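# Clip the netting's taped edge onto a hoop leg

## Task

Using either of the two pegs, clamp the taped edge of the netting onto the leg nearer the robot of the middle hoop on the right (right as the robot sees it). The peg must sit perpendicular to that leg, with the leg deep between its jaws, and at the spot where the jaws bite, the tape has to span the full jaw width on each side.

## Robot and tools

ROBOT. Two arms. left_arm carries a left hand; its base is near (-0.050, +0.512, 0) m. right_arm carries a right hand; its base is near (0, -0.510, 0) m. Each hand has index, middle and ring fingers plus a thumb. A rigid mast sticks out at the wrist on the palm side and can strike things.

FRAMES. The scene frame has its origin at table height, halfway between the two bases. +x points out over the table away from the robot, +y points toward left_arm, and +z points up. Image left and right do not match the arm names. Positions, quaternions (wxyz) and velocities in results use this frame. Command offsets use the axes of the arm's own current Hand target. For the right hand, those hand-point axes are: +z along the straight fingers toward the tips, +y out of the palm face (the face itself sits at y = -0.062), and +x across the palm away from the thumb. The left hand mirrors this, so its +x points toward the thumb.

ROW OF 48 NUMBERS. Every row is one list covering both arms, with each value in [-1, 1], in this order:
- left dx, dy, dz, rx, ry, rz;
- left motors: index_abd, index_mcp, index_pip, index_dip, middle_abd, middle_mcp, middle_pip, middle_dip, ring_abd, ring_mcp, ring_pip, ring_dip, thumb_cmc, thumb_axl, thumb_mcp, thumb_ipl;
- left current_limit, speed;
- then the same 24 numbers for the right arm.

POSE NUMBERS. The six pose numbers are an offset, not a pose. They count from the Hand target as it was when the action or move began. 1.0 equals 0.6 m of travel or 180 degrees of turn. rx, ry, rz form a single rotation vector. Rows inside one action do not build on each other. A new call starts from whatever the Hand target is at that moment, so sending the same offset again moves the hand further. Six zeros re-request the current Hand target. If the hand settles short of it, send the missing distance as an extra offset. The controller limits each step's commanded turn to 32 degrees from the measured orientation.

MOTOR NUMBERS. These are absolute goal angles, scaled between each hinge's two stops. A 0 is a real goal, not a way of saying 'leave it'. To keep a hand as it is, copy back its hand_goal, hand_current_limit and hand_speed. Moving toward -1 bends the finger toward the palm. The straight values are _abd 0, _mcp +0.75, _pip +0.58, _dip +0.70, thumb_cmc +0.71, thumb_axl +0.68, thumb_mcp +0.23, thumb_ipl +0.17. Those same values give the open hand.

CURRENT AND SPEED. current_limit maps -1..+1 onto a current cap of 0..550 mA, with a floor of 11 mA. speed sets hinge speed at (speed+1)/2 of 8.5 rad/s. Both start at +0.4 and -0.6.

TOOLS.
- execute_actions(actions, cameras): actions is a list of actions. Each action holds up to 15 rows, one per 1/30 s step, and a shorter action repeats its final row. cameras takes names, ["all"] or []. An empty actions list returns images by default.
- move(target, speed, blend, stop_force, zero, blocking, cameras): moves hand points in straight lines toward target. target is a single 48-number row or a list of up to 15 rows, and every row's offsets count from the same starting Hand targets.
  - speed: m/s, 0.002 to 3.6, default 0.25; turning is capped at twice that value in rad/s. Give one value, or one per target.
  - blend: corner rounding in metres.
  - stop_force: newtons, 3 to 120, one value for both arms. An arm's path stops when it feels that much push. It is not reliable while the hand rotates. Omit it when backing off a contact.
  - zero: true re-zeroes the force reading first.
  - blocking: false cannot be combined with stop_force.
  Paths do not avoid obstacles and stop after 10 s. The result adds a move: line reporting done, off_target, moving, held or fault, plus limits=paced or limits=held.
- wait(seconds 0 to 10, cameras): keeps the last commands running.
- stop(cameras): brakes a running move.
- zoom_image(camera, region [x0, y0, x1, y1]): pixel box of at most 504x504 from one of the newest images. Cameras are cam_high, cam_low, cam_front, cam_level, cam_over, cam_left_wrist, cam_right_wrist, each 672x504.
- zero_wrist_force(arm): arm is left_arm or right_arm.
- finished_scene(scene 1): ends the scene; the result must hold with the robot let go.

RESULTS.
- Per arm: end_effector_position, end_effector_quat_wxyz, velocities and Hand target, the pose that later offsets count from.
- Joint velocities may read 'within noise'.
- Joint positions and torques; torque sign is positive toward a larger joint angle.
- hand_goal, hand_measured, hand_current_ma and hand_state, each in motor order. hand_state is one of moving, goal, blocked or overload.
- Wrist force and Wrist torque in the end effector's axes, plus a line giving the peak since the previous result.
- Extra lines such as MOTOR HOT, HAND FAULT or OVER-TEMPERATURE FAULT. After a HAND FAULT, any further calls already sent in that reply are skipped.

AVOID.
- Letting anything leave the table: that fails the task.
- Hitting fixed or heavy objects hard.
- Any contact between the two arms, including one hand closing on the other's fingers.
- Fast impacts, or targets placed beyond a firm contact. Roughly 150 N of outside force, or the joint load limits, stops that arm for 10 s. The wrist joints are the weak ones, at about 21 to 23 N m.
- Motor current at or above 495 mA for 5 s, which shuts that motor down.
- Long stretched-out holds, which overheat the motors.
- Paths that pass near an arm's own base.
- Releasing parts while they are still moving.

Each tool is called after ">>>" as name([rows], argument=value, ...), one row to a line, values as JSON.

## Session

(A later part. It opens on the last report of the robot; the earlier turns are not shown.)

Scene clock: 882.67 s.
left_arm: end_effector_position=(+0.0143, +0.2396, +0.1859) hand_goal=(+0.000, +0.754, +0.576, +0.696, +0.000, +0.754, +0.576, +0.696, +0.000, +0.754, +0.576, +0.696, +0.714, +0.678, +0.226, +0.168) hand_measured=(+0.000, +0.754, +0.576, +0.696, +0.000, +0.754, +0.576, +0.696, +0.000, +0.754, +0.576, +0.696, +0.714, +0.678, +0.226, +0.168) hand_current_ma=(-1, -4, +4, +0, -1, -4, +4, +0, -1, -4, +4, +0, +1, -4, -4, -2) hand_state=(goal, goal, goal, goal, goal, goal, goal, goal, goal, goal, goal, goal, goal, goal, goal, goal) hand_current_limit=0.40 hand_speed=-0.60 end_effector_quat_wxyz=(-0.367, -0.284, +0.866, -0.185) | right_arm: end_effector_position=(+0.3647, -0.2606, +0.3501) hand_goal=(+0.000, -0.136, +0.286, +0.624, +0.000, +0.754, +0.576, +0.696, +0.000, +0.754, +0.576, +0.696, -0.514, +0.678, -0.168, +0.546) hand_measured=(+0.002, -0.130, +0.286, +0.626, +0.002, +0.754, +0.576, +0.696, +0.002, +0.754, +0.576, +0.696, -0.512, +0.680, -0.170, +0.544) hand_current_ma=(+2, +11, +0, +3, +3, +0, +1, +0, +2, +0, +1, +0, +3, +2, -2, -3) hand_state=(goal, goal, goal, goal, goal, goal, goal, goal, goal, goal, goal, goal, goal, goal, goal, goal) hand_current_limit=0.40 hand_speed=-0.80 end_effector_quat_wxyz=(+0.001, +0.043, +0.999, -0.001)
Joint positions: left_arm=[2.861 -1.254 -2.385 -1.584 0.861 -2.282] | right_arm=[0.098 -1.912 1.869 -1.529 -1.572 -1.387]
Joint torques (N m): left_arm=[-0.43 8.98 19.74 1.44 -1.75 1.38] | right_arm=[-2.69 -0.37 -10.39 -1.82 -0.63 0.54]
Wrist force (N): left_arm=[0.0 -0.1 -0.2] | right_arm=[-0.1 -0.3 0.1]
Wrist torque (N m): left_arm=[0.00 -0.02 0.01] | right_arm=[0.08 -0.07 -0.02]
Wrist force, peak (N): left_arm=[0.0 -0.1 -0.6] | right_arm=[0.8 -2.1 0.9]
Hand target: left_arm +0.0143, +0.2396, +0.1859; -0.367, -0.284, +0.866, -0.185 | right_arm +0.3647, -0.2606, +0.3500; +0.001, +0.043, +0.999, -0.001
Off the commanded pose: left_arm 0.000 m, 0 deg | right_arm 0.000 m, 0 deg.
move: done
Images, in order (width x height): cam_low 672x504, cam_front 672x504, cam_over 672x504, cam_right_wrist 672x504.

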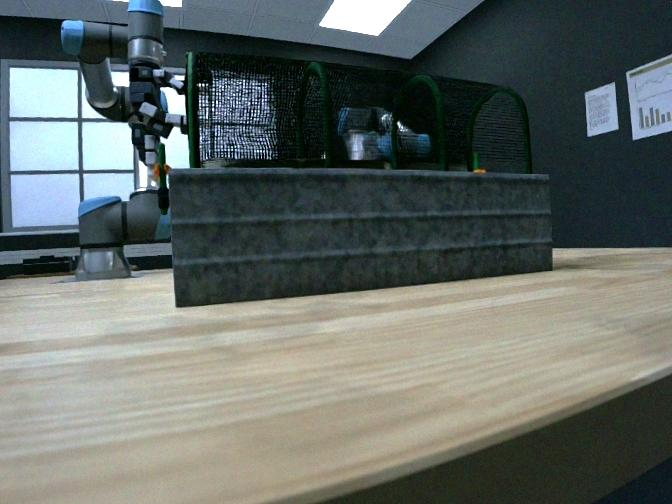

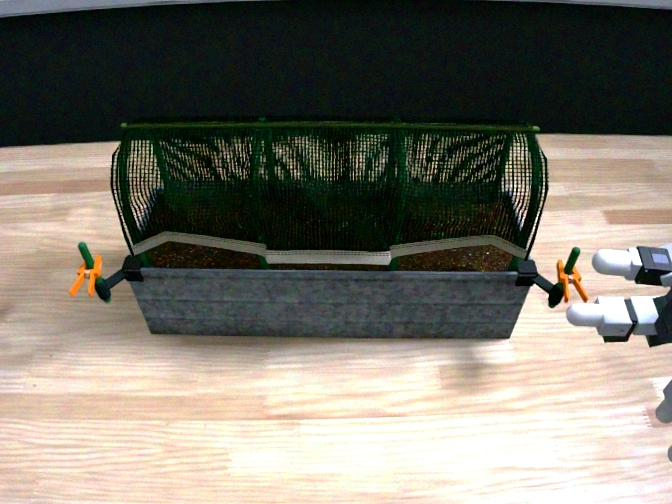

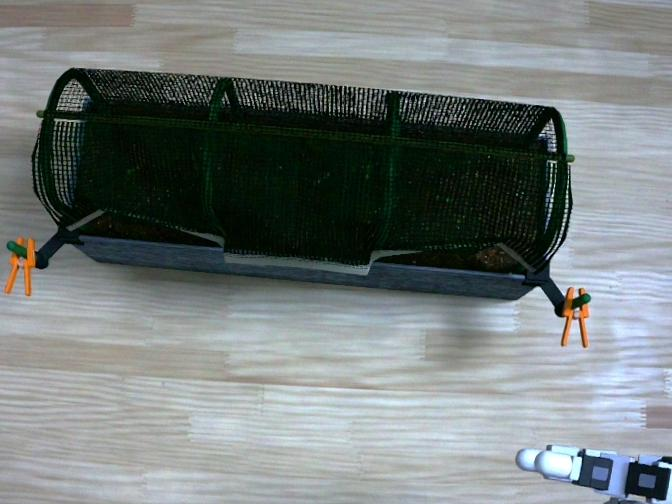

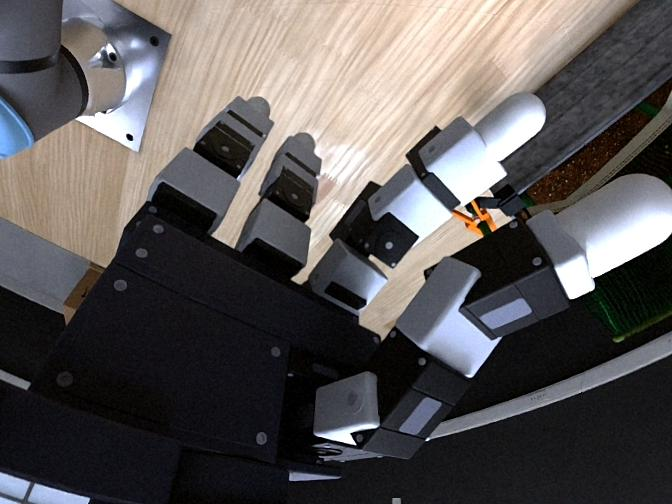

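>>> move(target=[0,0,0,0,0,0, 0,0.754,0.576,0.696,0,0.754,0.576,0.696,0,0.754,0.576,0.696,0.714,0.678,0.226,0.168,0.4,-0.6, 0,0,0,0,0,0, 0,-0.137,0.285,0.623,0,0.754,0.576,0.696,0,0.754,0.576,0.696,-0.714,0.678,0.73,0.17,0.4,-0.75])

>>> move(target=[0,0,0,0,0,0, 0,0.754,0.576,0.696,0,0.754,0.576,0.696,0,0.754,0.576,0.696,0.714,0.678,0.226,0.168,0.4,-0.6, -0.085,0.011,0.336,0,0,0, 0,-0.479,0.547,-0.928,0,-0.479,0.139,-0.174,0,-0.479,0.139,-0.174,-0.714,0.678,0.73,0.17,0.4,-0.7], speed=0.25, cameras=["cam_over","cam_front","cam_low","cam_right_wrist"])

>>> zoom_image(camera="cam_over", region=[490, 260, 640, 420])

>>> zoom_image(camera="cam_front", region=[510, 220, 672, 370])

>>> zoom_image(camera="cam_low", region=[110, 100, 210, 220])

>>> zoom_image(camera="cam_right_wrist", region=[320, 80, 672, 380])

Scene clock: 911.70 s.
left_arm: end_effector_position=(+0.0143, +0.2396, +0.1859) hand_goal=(+0.000, +0.754, +0.576, +0.696, +0.000, +0.754, +0.576, +0.696, +0.000, +0.754, +0.576, +0.696, +0.714, +0.678, +0.226, +0.168) hand_measured=(+0.000, +0.754, +0.576, +0.696, +0.000, +0.754, +0.576, +0.696, +0.000, +0.754, +0.576, +0.696, +0.714, +0.678, +0.226, +0.168) hand_current_ma=(-1, -4, +4, +0, -1, -4, +4, +0, -1, -4, +4, +0, +1, -4, -4, -2) hand_state=(goal, goal, goal, goal, goal, goal, goal, goal, goal, goal, goal, goal, goal, goal, goal, goal) hand_current_limit=0.40 hand_speed=-0.60 end_effector_quat_wxyz=(-0.367, -0.284, +0.866, -0.185) | right_arm: end_effector_position=(+0.3647, -0.2606, +0.3500) hand_goal=(+0.000, -0.136, +0.286, +0.624, +0.000, +0.754, +0.576, +0.696, +0.000, +0.754, +0.576, +0.696, -0.714, +0.678, +0.730, +0.170) hand_measured=(+0.002, -0.130, +0.286, +0.626, +0.002, +0.754, +0.576, +0.696, +0.002, +0.754, +0.576, +0.696, -0.712, +0.680, +0.722, +0.172) hand_current_ma=(+2, +11, +0, +3, +3, +0, +1, +0, +2, +0, +1, +0, +4, +2, -17, +1) hand_state=(goal, goal, goal, goal, goal, goal, goal, goal, goal, goal, goal, goal, goal, goal, goal, goal) hand_current_limit=0.40 hand_speed=-0.75 end_effector_quat_wxyz=(+0.001, +0.043, +0.999, -0.001)
Joint positions: left_arm=[2.861 -1.254 -2.385 -1.584 0.861 -2.282] | right_arm=[0.098 -1.912 1.87 -1.529 -1.572 -1.387]
Joint torques (N m): left_arm=[-0.28 9.37 17.62 1.24 -1.73 1.48] | right_arm=[-7.82 0.15 -9.15 -3.61 -0.31 -1.34]
Wrist force (N): left_arm=[-0.1 0.3 -0.1] | right_arm=[-0.1 -0.3 0.2]
Wrist torque (N m): left_arm=[0.03 0.02 -0.02] | right_arm=[0.07 -0.08 -0.02]
Wrist force, peak (N): left_arm=[0.0 0.1 -0.6] | right_arm=[-0.1 -0.6 0.2]
Hand target: left_arm +0.0143, +0.2396, +0.1859; -0.367, -0.284, +0.866, -0.185 | right_arm +0.3647, -0.2606, +0.3500; +0.001, +0.043, +0.999, -0.001
Off the commanded pose: left_arm 0.000 m, 0 deg | right_arm 0.000 m, 0 deg.
move: done

Scene clock: 913.43 s.
left_arm: end_effector_position=(+0.0143, +0.2396, +0.1859) hand_goal=(+0.000, +0.754, +0.576, +0.696, +0.000, +0.754, +0.576, +0.696, +0.000, +0.754, +0.576, +0.696, +0.714, +0.678, +0.226, +0.168) hand_measured=(+0.000, +0.754, +0.576, +0.696, +0.000, +0.754, +0.576, +0.696, +0.000, +0.754, +0.576, +0.696, +0.714, +0.678, +0.226, +0.168) hand_current_ma=(-1, -4, +4, +0, -1, -4, +4, +0, -1, -4, +4, +0, +1, -4, -4, -2) hand_state=(goal, goal, goal, goal, goal, goal, goal, goal, goal, goal, goal, goal, goal, goal, goal, goal) hand_current_limit=0.40 hand_speed=-0.60 end_effector_quat_wxyz=(-0.367, -0.284, +0.866, -0.185) | right_arm: end_effector_position=(+0.4163, -0.2587, +0.1485) hand_goal=(+0.000, -0.478, +0.548, -0.928, +0.000, -0.478, +0.140, -0.174, +0.000, -0.478, +0.140, -0.174, -0.714, +0.678, +0.730, +0.170) hand_measured=(+0.002, -0.456, +0.548, -0.926, +0.002, -0.454, +0.148, -0.170, +0.002, -0.454, +0.148, -0.172, -0.712, +0.680, +0.724, +0.172) hand_current_ma=(+2, +53, +0, +3, +3, +58, +11, +4, +2, +59, +11, +3, +3, +2, -14, +1) hand_state=(goal, blocked, goal, goal, goal, blocked, goal, goal, goal, blocked, goal, goal, goal, goal, goal, goal) hand_current_limit=0.40 hand_speed=-0.70 end_effector_quat_wxyz=(+0.001, +0.043, +0.999, -0.001)
Joint positions: left_arm=[2.861 -1.254 -2.385 -1.584 0.861 -2.282] | right_arm=[0.09 -1.647 2.206 -2.131 -1.572 -1.395]
Joint torques (N m): left_arm=[-0.78 8.97 17.84 1.31 -1.69 1.65] | right_arm=[10.93 -7.57 -13.63 -4.69 0.28 1.28]
Wrist force (N): left_arm=[-0.1 0.1 -0.5] | right_arm=[-0.4 -0.2 0.2]
Wrist torque (N m): left_arm=[0.04 0.00 -0.01] | right_arm=[0.22 -0.06 -0.05]
Wrist force, peak (N): left_arm=[-0.1 0.1 -0.5] | right_arm=[-0.7 -0.4 2.5]
Hand target: left_arm +0.0143, +0.2396, +0.1859; -0.367, -0.284, +0.866, -0.185 | right_arm +0.4163, -0.2587, +0.1484; +0.001, +0.043, +0.999, -0.001
Off the commanded pose: left_arm 0.000 m, 0 deg | right_arm 0.000 m, 0 deg.
move: done
Images, in order (width x height): cam_low 672x504, cam_front 672x504, cam_over 672x504, cam_right_wrist 672x504.

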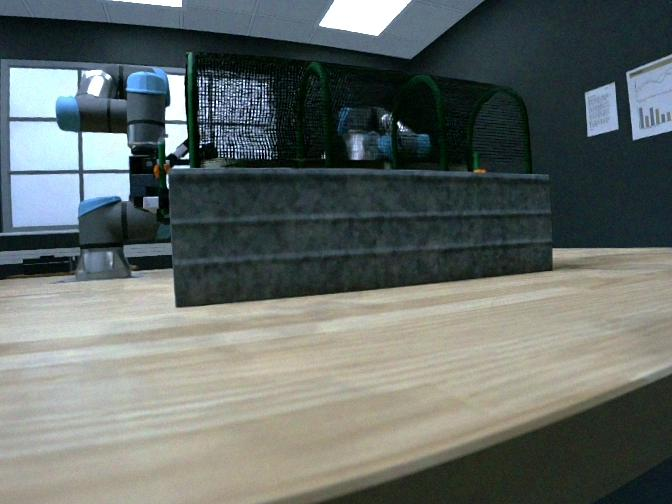

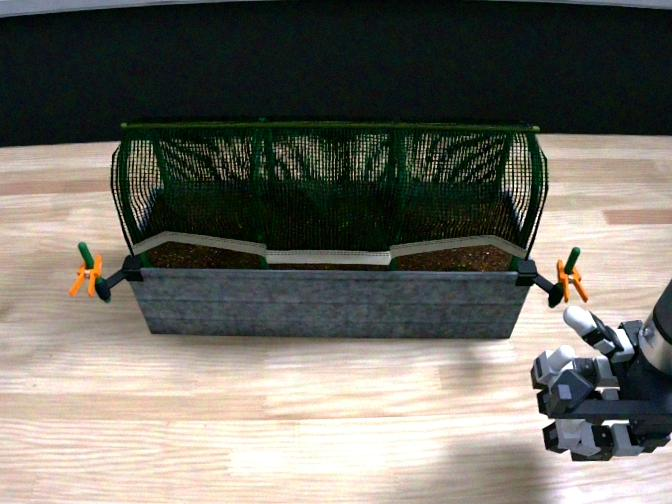

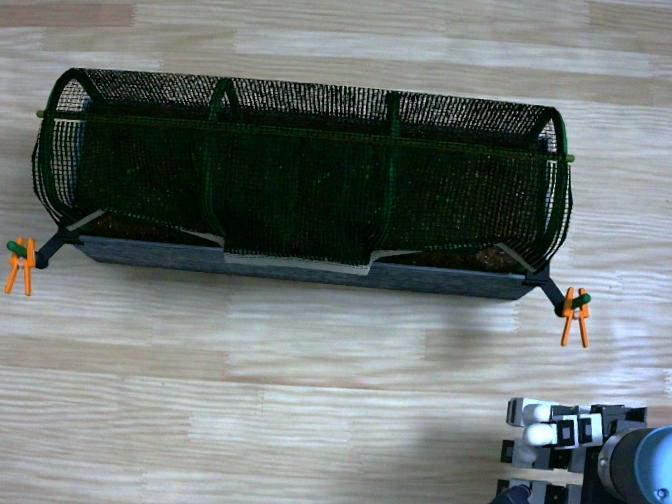

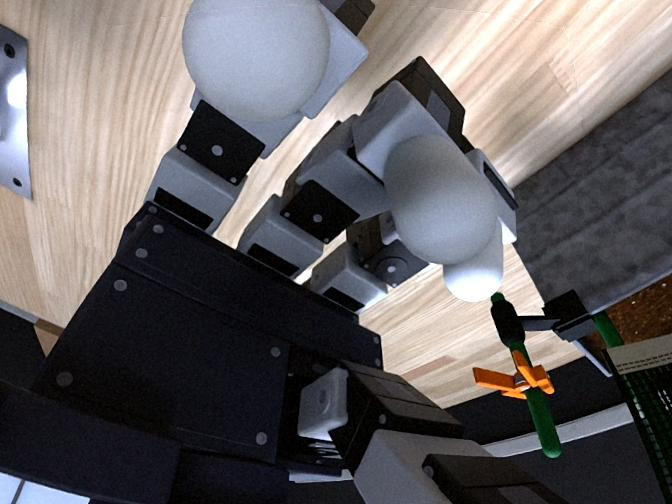

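Scaled by 3.150 from the camera's 672x504 image, which has a finer 960x720 frame.

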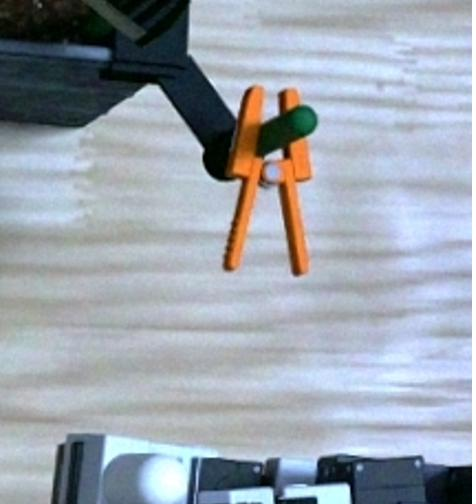

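Scaled by 3.111 from the camera's 672x504 image, which has a finer 960x720 frame.

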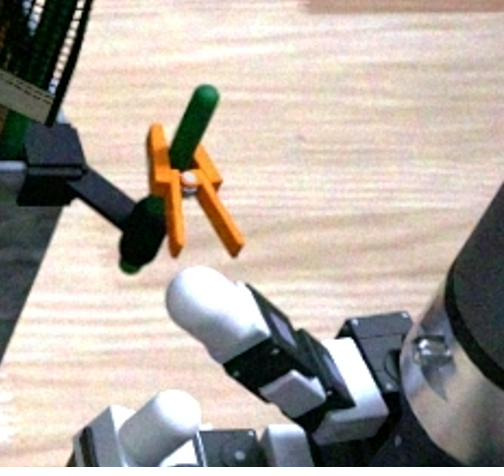

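Scaled by 4.200 from the camera's 672x504 image, which has a finer 960x720 frame.

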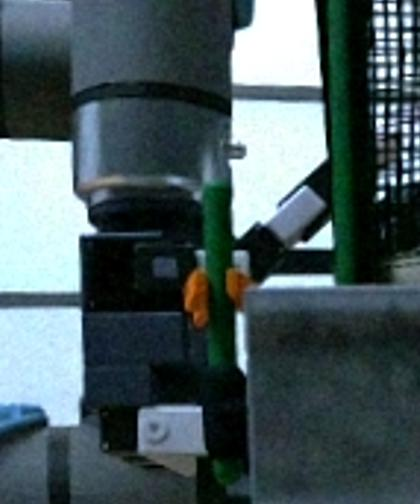

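Scaled by 1.432 from the camera's 672x504 image, which has a finer 960x720 frame.

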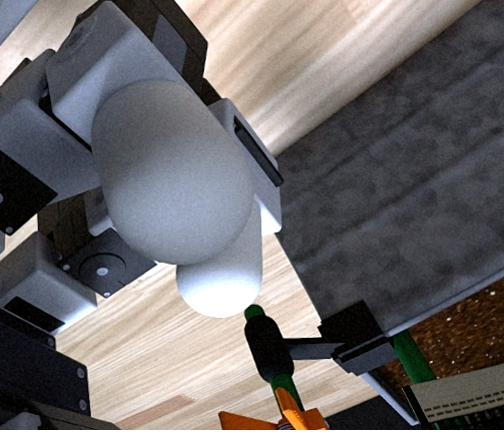

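>>> move(target=[0,0,0,0,0,0, 0,0.754,0.576,0.696,0,0.754,0.576,0.696,0,0.754,0.576,0.696,0.714,0.678,0.226,0.168,0.4,-0.6, -0.04,0,0,0,0,0, 0,-0.479,0.547,-0.928,0,-0.479,-0.299,-0.536,0,-0.479,-0.299,-0.536,-0.714,0.678,0.9,0.17,0.4,-0.7], speed=0.1, cameras=["cam_over","cam_front","cam_low","cam_right_wrist"])

>>> zoom_image(camera="cam_over", region=[490, 280, 630, 430])

>>> zoom_image(camera="cam_front", region=[510, 230, 640, 370])

>>> zoom_image(camera="cam_low", region=[120, 130, 200, 220])

>>> zoom_image(camera="cam_right_wrist", region=[320, 150, 620, 450])

Scene clock: 966.37 s.
left_arm: end_effector_position=(+0.0143, +0.2396, +0.1859) hand_goal=(+0.000, +0.754, +0.576, +0.696, +0.000, +0.754, +0.576, +0.696, +0.000, +0.754, +0.576, +0.696, +0.714, +0.678, +0.226, +0.168) hand_measured=(+0.000, +0.754, +0.576, +0.696, +0.000, +0.754, +0.576, +0.696, +0.000, +0.754, +0.576, +0.696, +0.714, +0.678, +0.226, +0.168) hand_current_ma=(-1, -4, +4, +0, -1, -4, +4, +0, -1, -4, +4, +0, +1, -4, -4, -2) hand_state=(goal, goal, goal, goal, goal, goal, goal, goal, goal, goal, goal, goal, goal, goal, goal, goal) hand_current_limit=0.40 hand_speed=-0.60 end_effector_quat_wxyz=(-0.367, -0.284, +0.866, -0.185) | right_arm: end_effector_position=(+0.4404, -0.2609, +0.1485) hand_goal=(+0.000, -0.478, +0.548, -0.928, +0.000, -0.478, -0.298, -0.536, +0.000, -0.478, -0.298, -0.536, -0.714, +0.678, +0.900, +0.170) hand_measured=(+0.002, -0.456, +0.548, -0.926, +0.002, -0.456, -0.292, -0.534, +0.002, -0.456, -0.292, -0.534, -0.712, +0.680, +0.894, +0.172) hand_current_ma=(+2, +52, +0, +3, +3, +52, +8, +3, +2, +54, +8, +2, +3, +2, -13, +1) hand_state=(goal, blocked, goal, goal, goal, blocked, goal, goal, goal, blocked, goal, goal, goal, goal, goal, goal) hand_current_limit=0.40 hand_speed=-0.70 end_effector_quat_wxyz=(+0.001, +0.043, +0.999, -0.001) end_effector_velocity=(-0.002, +0.000, +0.000) end_effector_angular_velocity=(+0.000, +0.000, +0.000)
Joint positions: left_arm=[2.861 -1.254 -2.385 -1.584 0.861 -2.282] | right_arm=[0.08 -1.592 2.155 -2.135 -1.572 -1.405]
Joint velocities: left_arm=[within noise] | right_arm=[0.001 -0.004 0.005 -0.001 0 0.001]
Joint torques (N m): left_arm=[-1.01 10.39 17.64 1.37 -1.8 1.6] | right_arm=[8.19 -28.84 -5.98 -3.53 -0.2 1.12]
Wrist force (N): left_arm=[0.0 0.2 -0.3] | right_arm=[-0.2 -0.2 0.0]
Wrist torque (N m): left_arm=[0.04 -0.01 0.01] | right_arm=[0.23 -0.07 -0.02]
Wrist force, peak (N): left_arm=[-0.3 0.2 -0.4] | right_arm=[-0.9 -0.1 0.0]
Hand target: left_arm +0.0143, +0.2396, +0.1859; -0.367, -0.284, +0.866, -0.185 | right_arm +0.4402, -0.2608, +0.1485; +0.001, +0.043, +0.999, -0.001
Off the commanded pose: left_arm 0.000 m, 0 deg | right_arm 0.000 m, 0 deg.
move: done
Images, in order (width x height): cam_low 672x504, cam_front 672x504, cam_over 672x504, cam_right_wrist 672x504.

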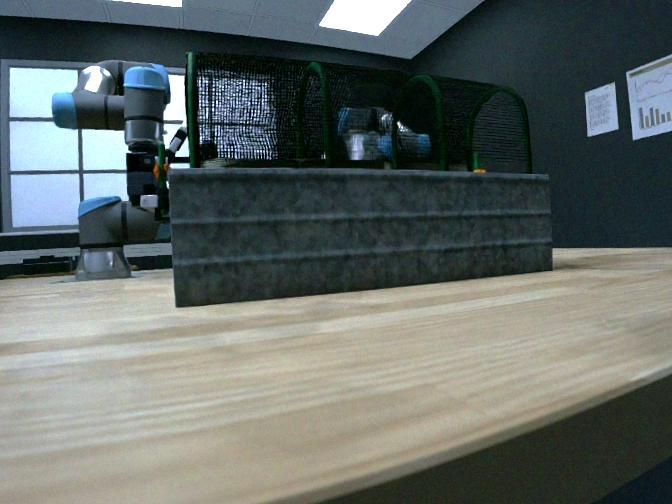

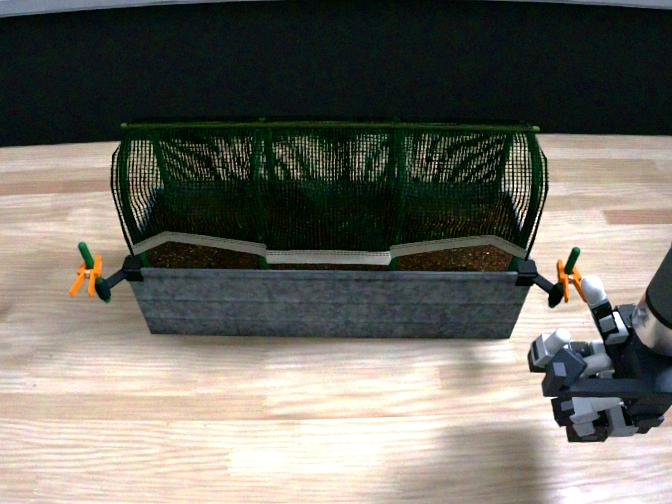

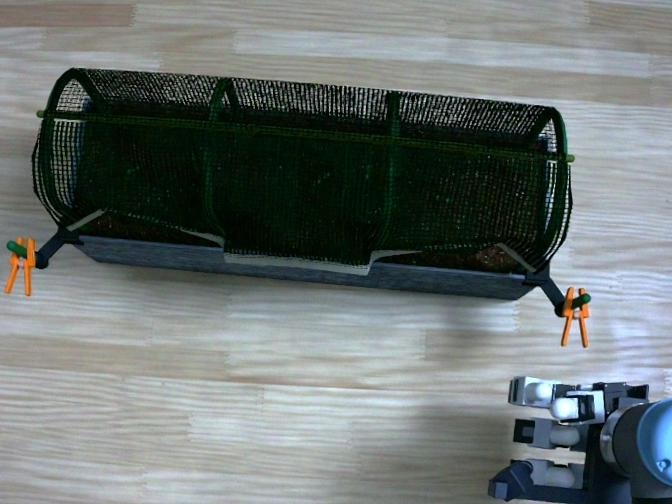

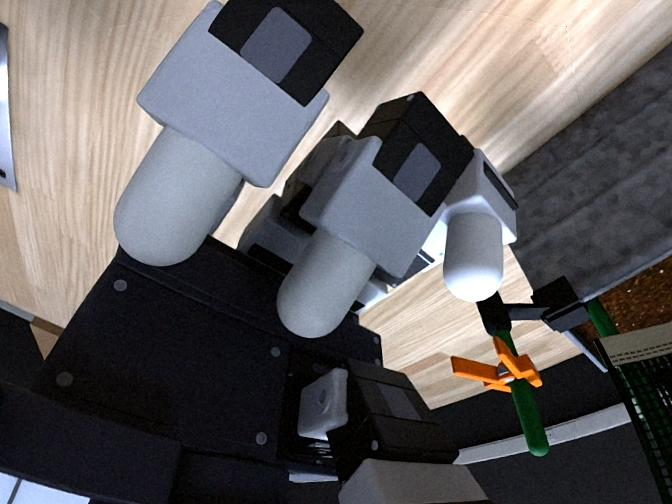

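Scaled by 3.360 from the camera's 672x504 image, which has a finer 960x720 frame.

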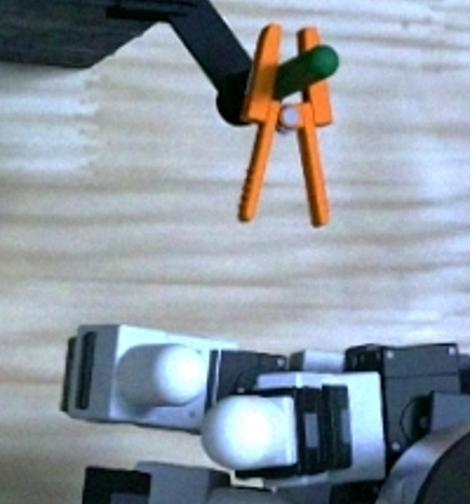

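Scaled by 3.600 from the camera's 672x504 image, which has a finer 960x720 frame.

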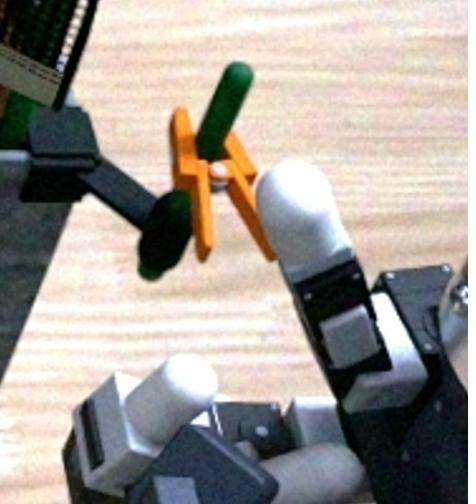

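Scaled by 5.600 from the camera's 672x504 image, which has a finer 960x720 frame.

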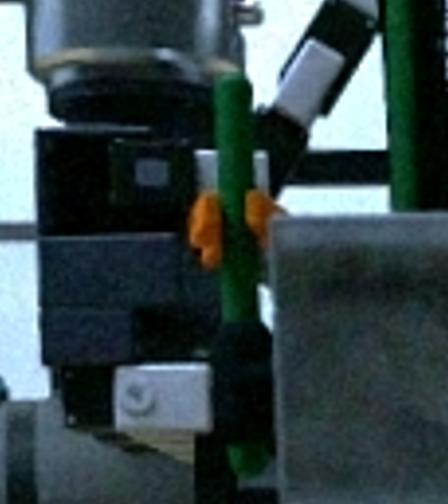

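Scaled by 1.680 from the camera's 672x504 image, which has a finer 960x720 frame.

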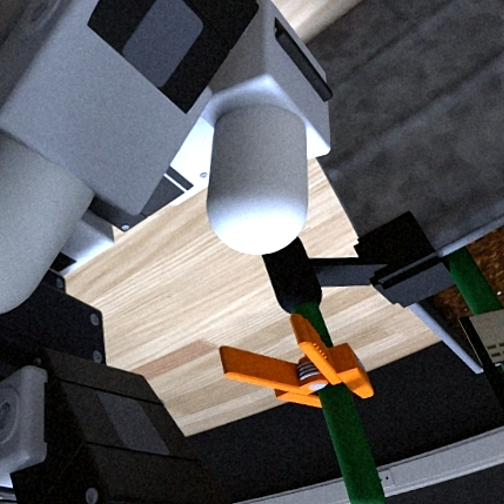

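>>> wait(seconds=0.1, cameras=["cam_low","cam_over","cam_front","cam_right_wrist"])

Scene clock: 1019.67 s.
left_arm: end_effector_position=(+0.0143, +0.2396, +0.1859) hand_goal=(+0.000, +0.754, +0.576, +0.696, +0.000, +0.754, +0.576, +0.696, +0.000, +0.754, +0.576, +0.696, +0.714, +0.678, +0.226, +0.168) hand_measured=(+0.000, +0.754, +0.576, +0.696, +0.000, +0.754, +0.576, +0.696, +0.000, +0.754, +0.576, +0.696, +0.714, +0.678, +0.226, +0.168) hand_current_ma=(-1, -4, +4, +0, -1, -4, +4, +0, -1, -4, +4, +0, +1, -4, -4, -2) hand_state=(goal, goal, goal, goal, goal, goal, goal, goal, goal, goal, goal, goal, goal, goal, goal, goal) hand_current_limit=0.40 hand_speed=-0.60 end_effector_quat_wxyz=(-0.367, -0.284, +0.866, -0.185) | right_arm: end_effector_position=(+0.4402, -0.2608, +0.1485) hand_goal=(+0.000, -0.478, +0.548, -0.928, +0.000, -0.478, -0.298, -0.536, +0.000, -0.478, -0.298, -0.536, -0.714, +0.678, +0.900, +0.170) hand_measured=(+0.002, -0.456, +0.548, -0.926, +0.002, -0.456, -0.292, -0.534, +0.002, -0.456, -0.292, -0.534, -0.712, +0.680, +0.894, +0.172) hand_current_ma=(+2, +52, +0, +3, +3, +52, +8, +3, +2, +54, +8, +2, +3, +2, -13, +1) hand_state=(goal, blocked, goal, goal, goal, blocked, goal, goal, goal, blocked, goal, goal, goal, goal, goal, goal) hand_current_limit=0.40 hand_speed=-0.70 end_effector_quat_wxyz=(+0.001, +0.043, +0.999, -0.001)
Joint positions: left_arm=[2.861 -1.254 -2.385 -1.584 0.861 -2.282] | right_arm=[0.08 -1.592 2.155 -2.135 -1.572 -1.404]
Joint torques (N m): left_arm=[-1.69 10.46 16.85 1.33 -1.91 1.81] | right_arm=[10.26 -28.98 -6.14 -1.63 1.67 1.24]
Wrist force (N): left_arm=[-0.1 0.1 -0.3] | right_arm=[-0.1 -0.1 0.0]
Wrist torque (N m): left_arm=[0.04 0.00 -0.01] | right_arm=[0.24 -0.09 0.00]
Wrist force, peak (N): left_arm=[0.0 0.1 -0.5] | right_arm=[-0.5 -0.3 -0.3]
Hand target: left_arm +0.0143, +0.2396, +0.1859; -0.367, -0.284, +0.866, -0.185 | right_arm +0.4402, -0.2608, +0.1485; +0.001, +0.043, +0.999, -0.001
Off the commanded pose: left_arm 0.000 m, 0 deg | right_arm 0.000 m, 0 deg.
wait: 0.10 s; at rest from the start
Images, in order (width x height): cam_low 672x504, cam_front 672x504, cam_over 672x504, cam_right_wrist 672x504.

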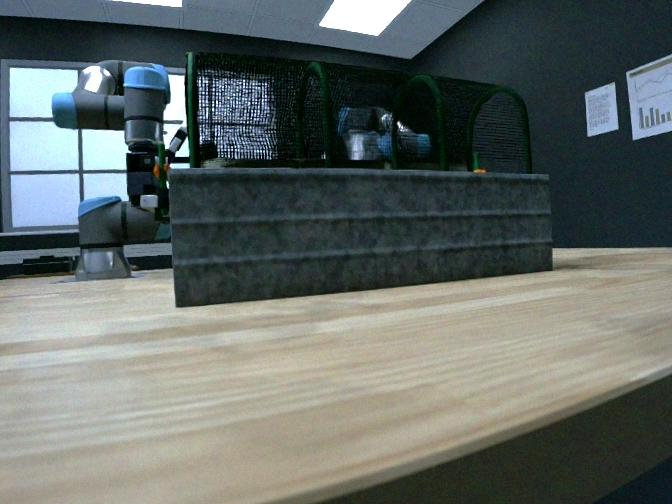

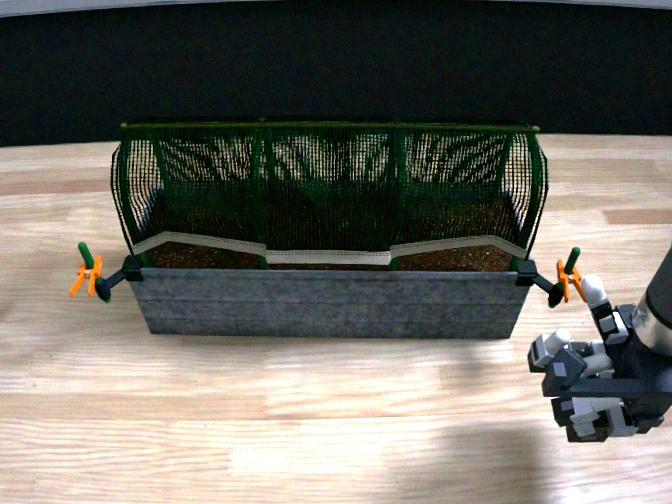

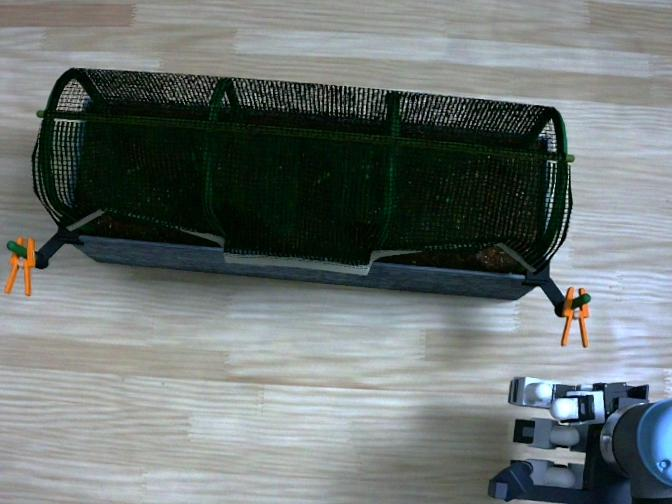

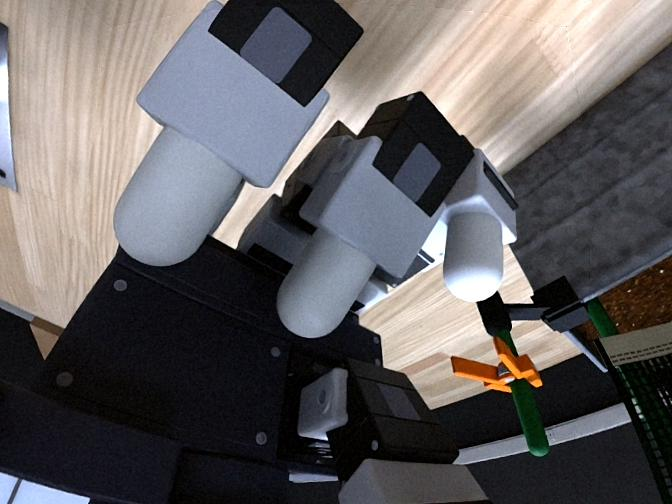

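>>> zoom_image(camera="cam_low", region=[80, 90, 240, 230])

>>> zoom_image(camera="cam_over", region=[480, 260, 660, 440])

>>> zoom_image(camera="cam_right_wrist", region=[380, 240, 600, 480])

Scaled by 3.150 from the camera's 672x504 image, which has a finer 960x720 frame.

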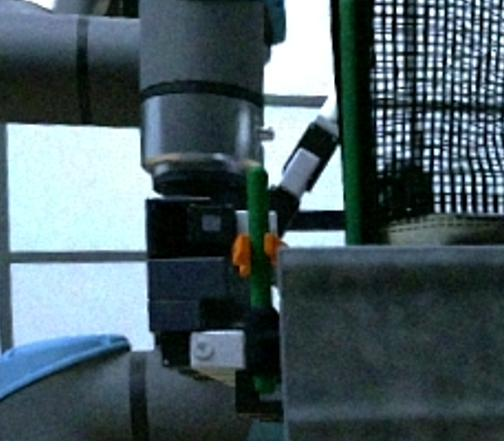

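Scaled by 2.800 from the camera's 672x504 image, which has a finer 960x720 frame.

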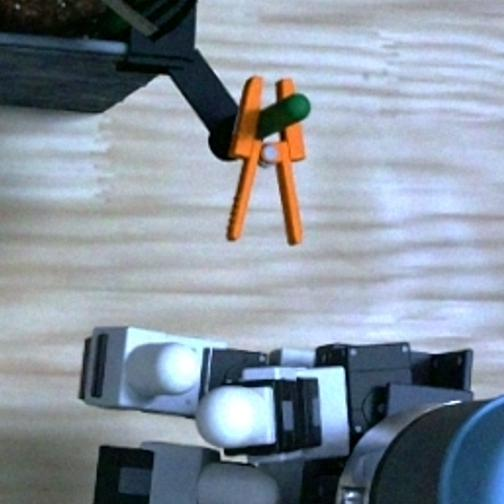

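Scaled by 2.100 from the camera's 672x504 image, which has a finer 960x720 frame.

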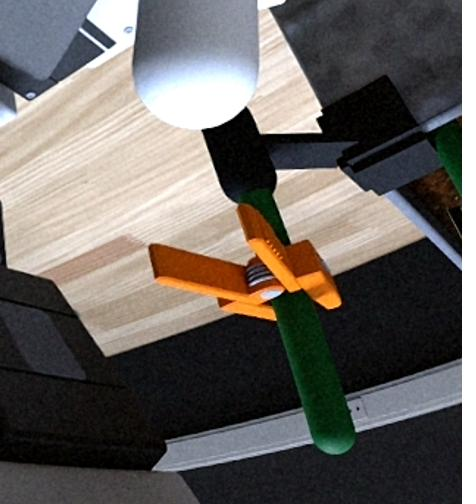

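>>> move([
  [0,0,0,0,0,0,0,0.754,0.576,0.696,0,0.754,0.576,0.696,0,0.754,0.576,0.696,0.714,0.678,0.226,0.168,0.4,-0.6,0,-0.00583,-0.01667,0,0,0,0,-0.479,0.547,-0.928,0,-0.479,-0.299,-0.536,0,-0.479,-0.299,-0.536,-0.714,0.678,0.9,0.17,0.4,-0.7],
  [0,0,0,0,0,0,0,0.754,0.576,0.696,0,0.754,0.576,0.696,0,0.754,0.576,0.696,0.714,0.678,0.226,0.168,0.4,-0.6,-0.05,-0.00583,-0.01667,0,0,0,0,-0.479,0.547,-0.928,0,-0.479,-0.299,-0.536,0,-0.479,-0.299,-0.536,-0.714,0.678,0.9,0.17,0.4,-0.7],
], speed=0.06, blend=[0.005,0], stop_force=7, cameras=["cam_low","cam_over","cam_front","cam_right_wrist"])

>>> zoom_image(camera="cam_low", region=[110, 120, 210, 220])

>>> zoom_image(camera="cam_over", region=[500, 270, 650, 420])

>>> zoom_image(camera="cam_right_wrist", region=[330, 200, 600, 470])

>>> zoom_image(camera="cam_front", region=[500, 230, 672, 402])

Scene clock: 1060.43 s.
left_arm: end_effector_position=(+0.0143, +0.2396, +0.1859) hand_goal=(+0.000, +0.754, +0.576, +0.696, +0.000, +0.754, +0.576, +0.696, +0.000, +0.754, +0.576, +0.696, +0.714, +0.678, +0.226, +0.168) hand_measured=(+0.000, +0.754, +0.576, +0.696, +0.000, +0.754, +0.576, +0.696, +0.000, +0.754, +0.576, +0.696, +0.714, +0.678, +0.226, +0.168) hand_current_ma=(-1, -4, +4, +0, -1, -4, +4, +0, -1, -4, +4, +0, +1, -4, -4, -2) hand_state=(goal, goal, goal, goal, goal, goal, goal, goal, goal, goal, goal, goal, goal, goal, goal, goal) hand_current_limit=0.40 hand_speed=-0.60 end_effector_quat_wxyz=(-0.367, -0.284, +0.866, -0.185) | right_arm: end_effector_position=(+0.4698, -0.2669, +0.1585) hand_goal=(+0.000, -0.478, +0.548, -0.928, +0.000, -0.478, -0.298, -0.536, +0.000, -0.478, -0.298, -0.536, -0.714, +0.678, +0.900, +0.170) hand_measured=(+0.002, -0.456, +0.548, -0.926, +0.002, -0.456, -0.292, -0.534, +0.002, -0.456, -0.292, -0.534, -0.712, +0.680, +0.894, +0.172) hand_current_ma=(+2, +50, +0, +3, +3, +50, +8, +3, +2, +52, +8, +2, +3, +2, -12, +1) hand_state=(goal, blocked, goal, goal, goal, blocked, goal, goal, goal, blocked, goal, goal, goal, goal, goal, goal) hand_current_limit=0.40 hand_speed=-0.70 end_effector_quat_wxyz=(+0.001, +0.043, +0.999, -0.001)
Joint positions: left_arm=[2.861 -1.254 -2.385 -1.584 0.861 -2.282] | right_arm=[0.061 -1.544 2.077 -2.105 -1.572 -1.423]
Joint torques (N m): left_arm=[-1.3 11.03 17.42 1.5 -1.68 1.69] | right_arm=[11.13 -32.11 -6.19 -1.26 0.85 1.05]
Wrist force (N): left_arm=[-0.2 -0.2 -0.1] | right_arm=[-0.6 -0.4 0.0]
Wrist torque (N m): left_arm=[-0.02 0.01 -0.01] | right_arm=[0.19 -0.03 -0.08]
Wrist force, peak (N): left_arm=[-0.1 0.4 -0.4] | right_arm=[-1.1 -0.3 -0.1]
Hand target: left_arm +0.0143, +0.2396, +0.1859; -0.367, -0.284, +0.866, -0.185 | right_arm +0.4698, -0.2669, +0.1585; +0.001, +0.043, +0.999, -0.001
Off the commanded pose: left_arm 0.000 m, 0 deg | right_arm 0.000 m, 0 deg.
move: done
Images, in order (width x height): cam_low 672x504, cam_front 672x504, cam_over 672x504, cam_right_wrist 672x504.

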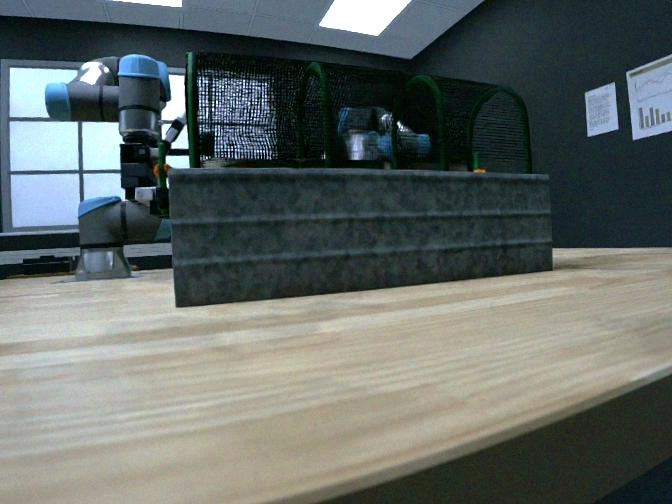

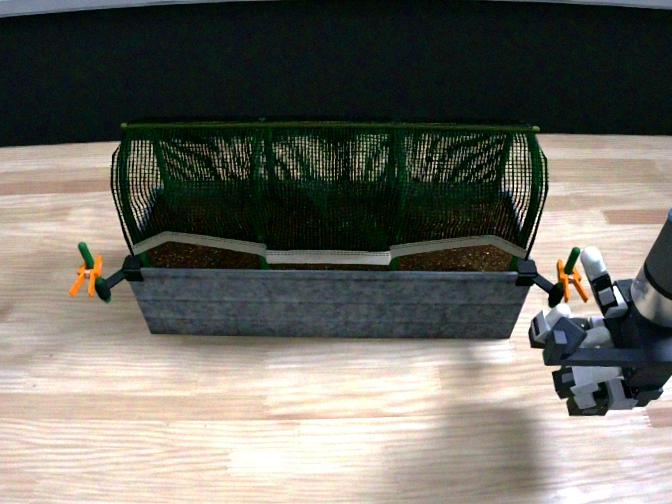

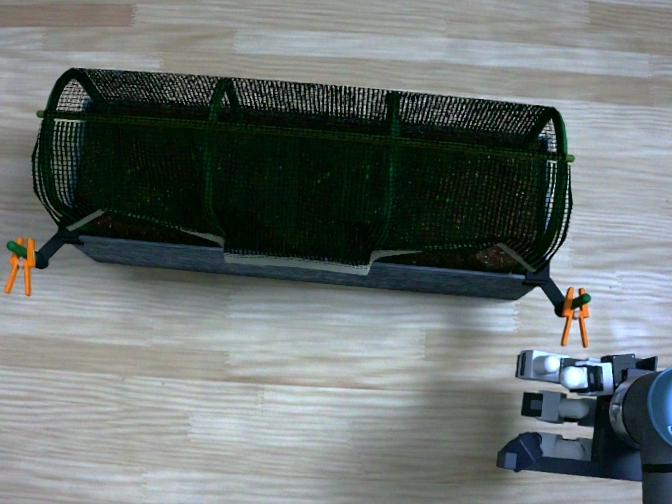

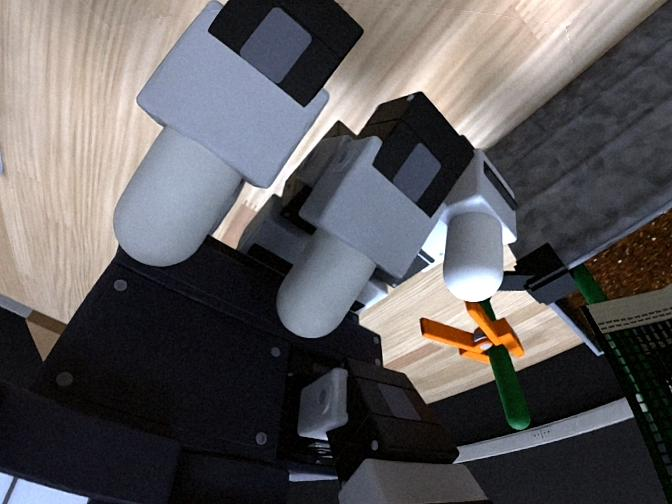

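Scaled by 5.040 from the camera's 672x504 image, which has a finer 960x720 frame.

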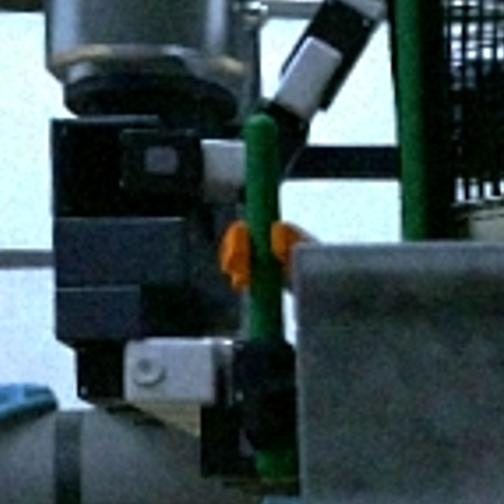

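Scaled by 3.360 from the camera's 672x504 image, which has a finer 960x720 frame.

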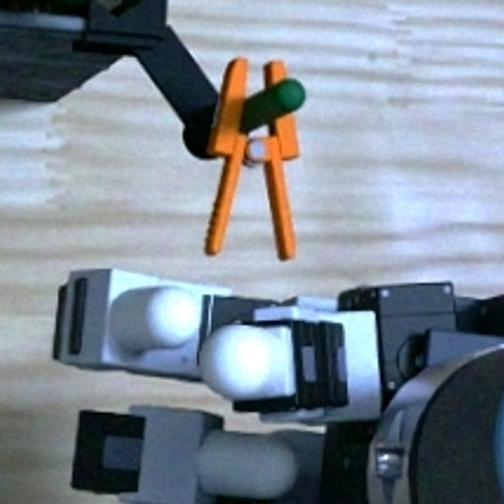

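Scaled by 1.867 from the camera's 672x504 image, which has a finer 960x720 frame.

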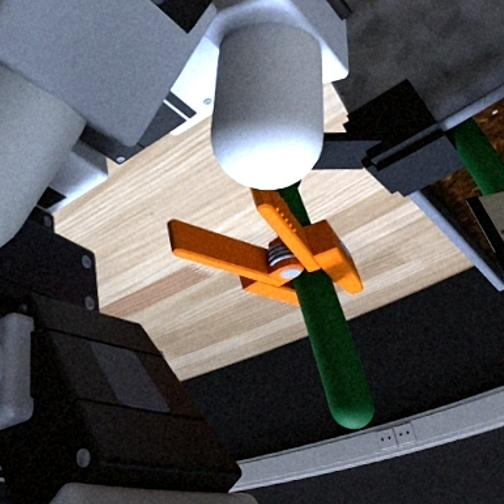

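Scaled by 2.930 from the camera's 672x504 image, which has a finer 960x720 frame.

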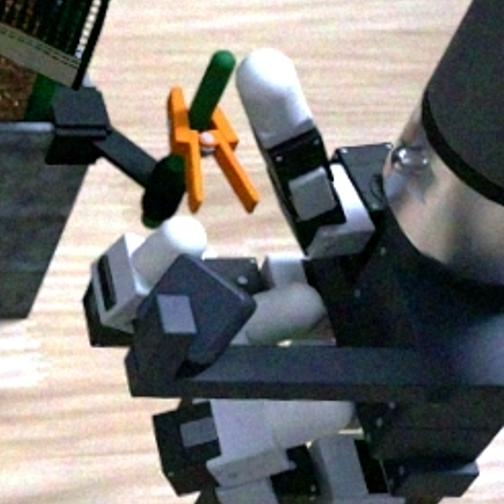

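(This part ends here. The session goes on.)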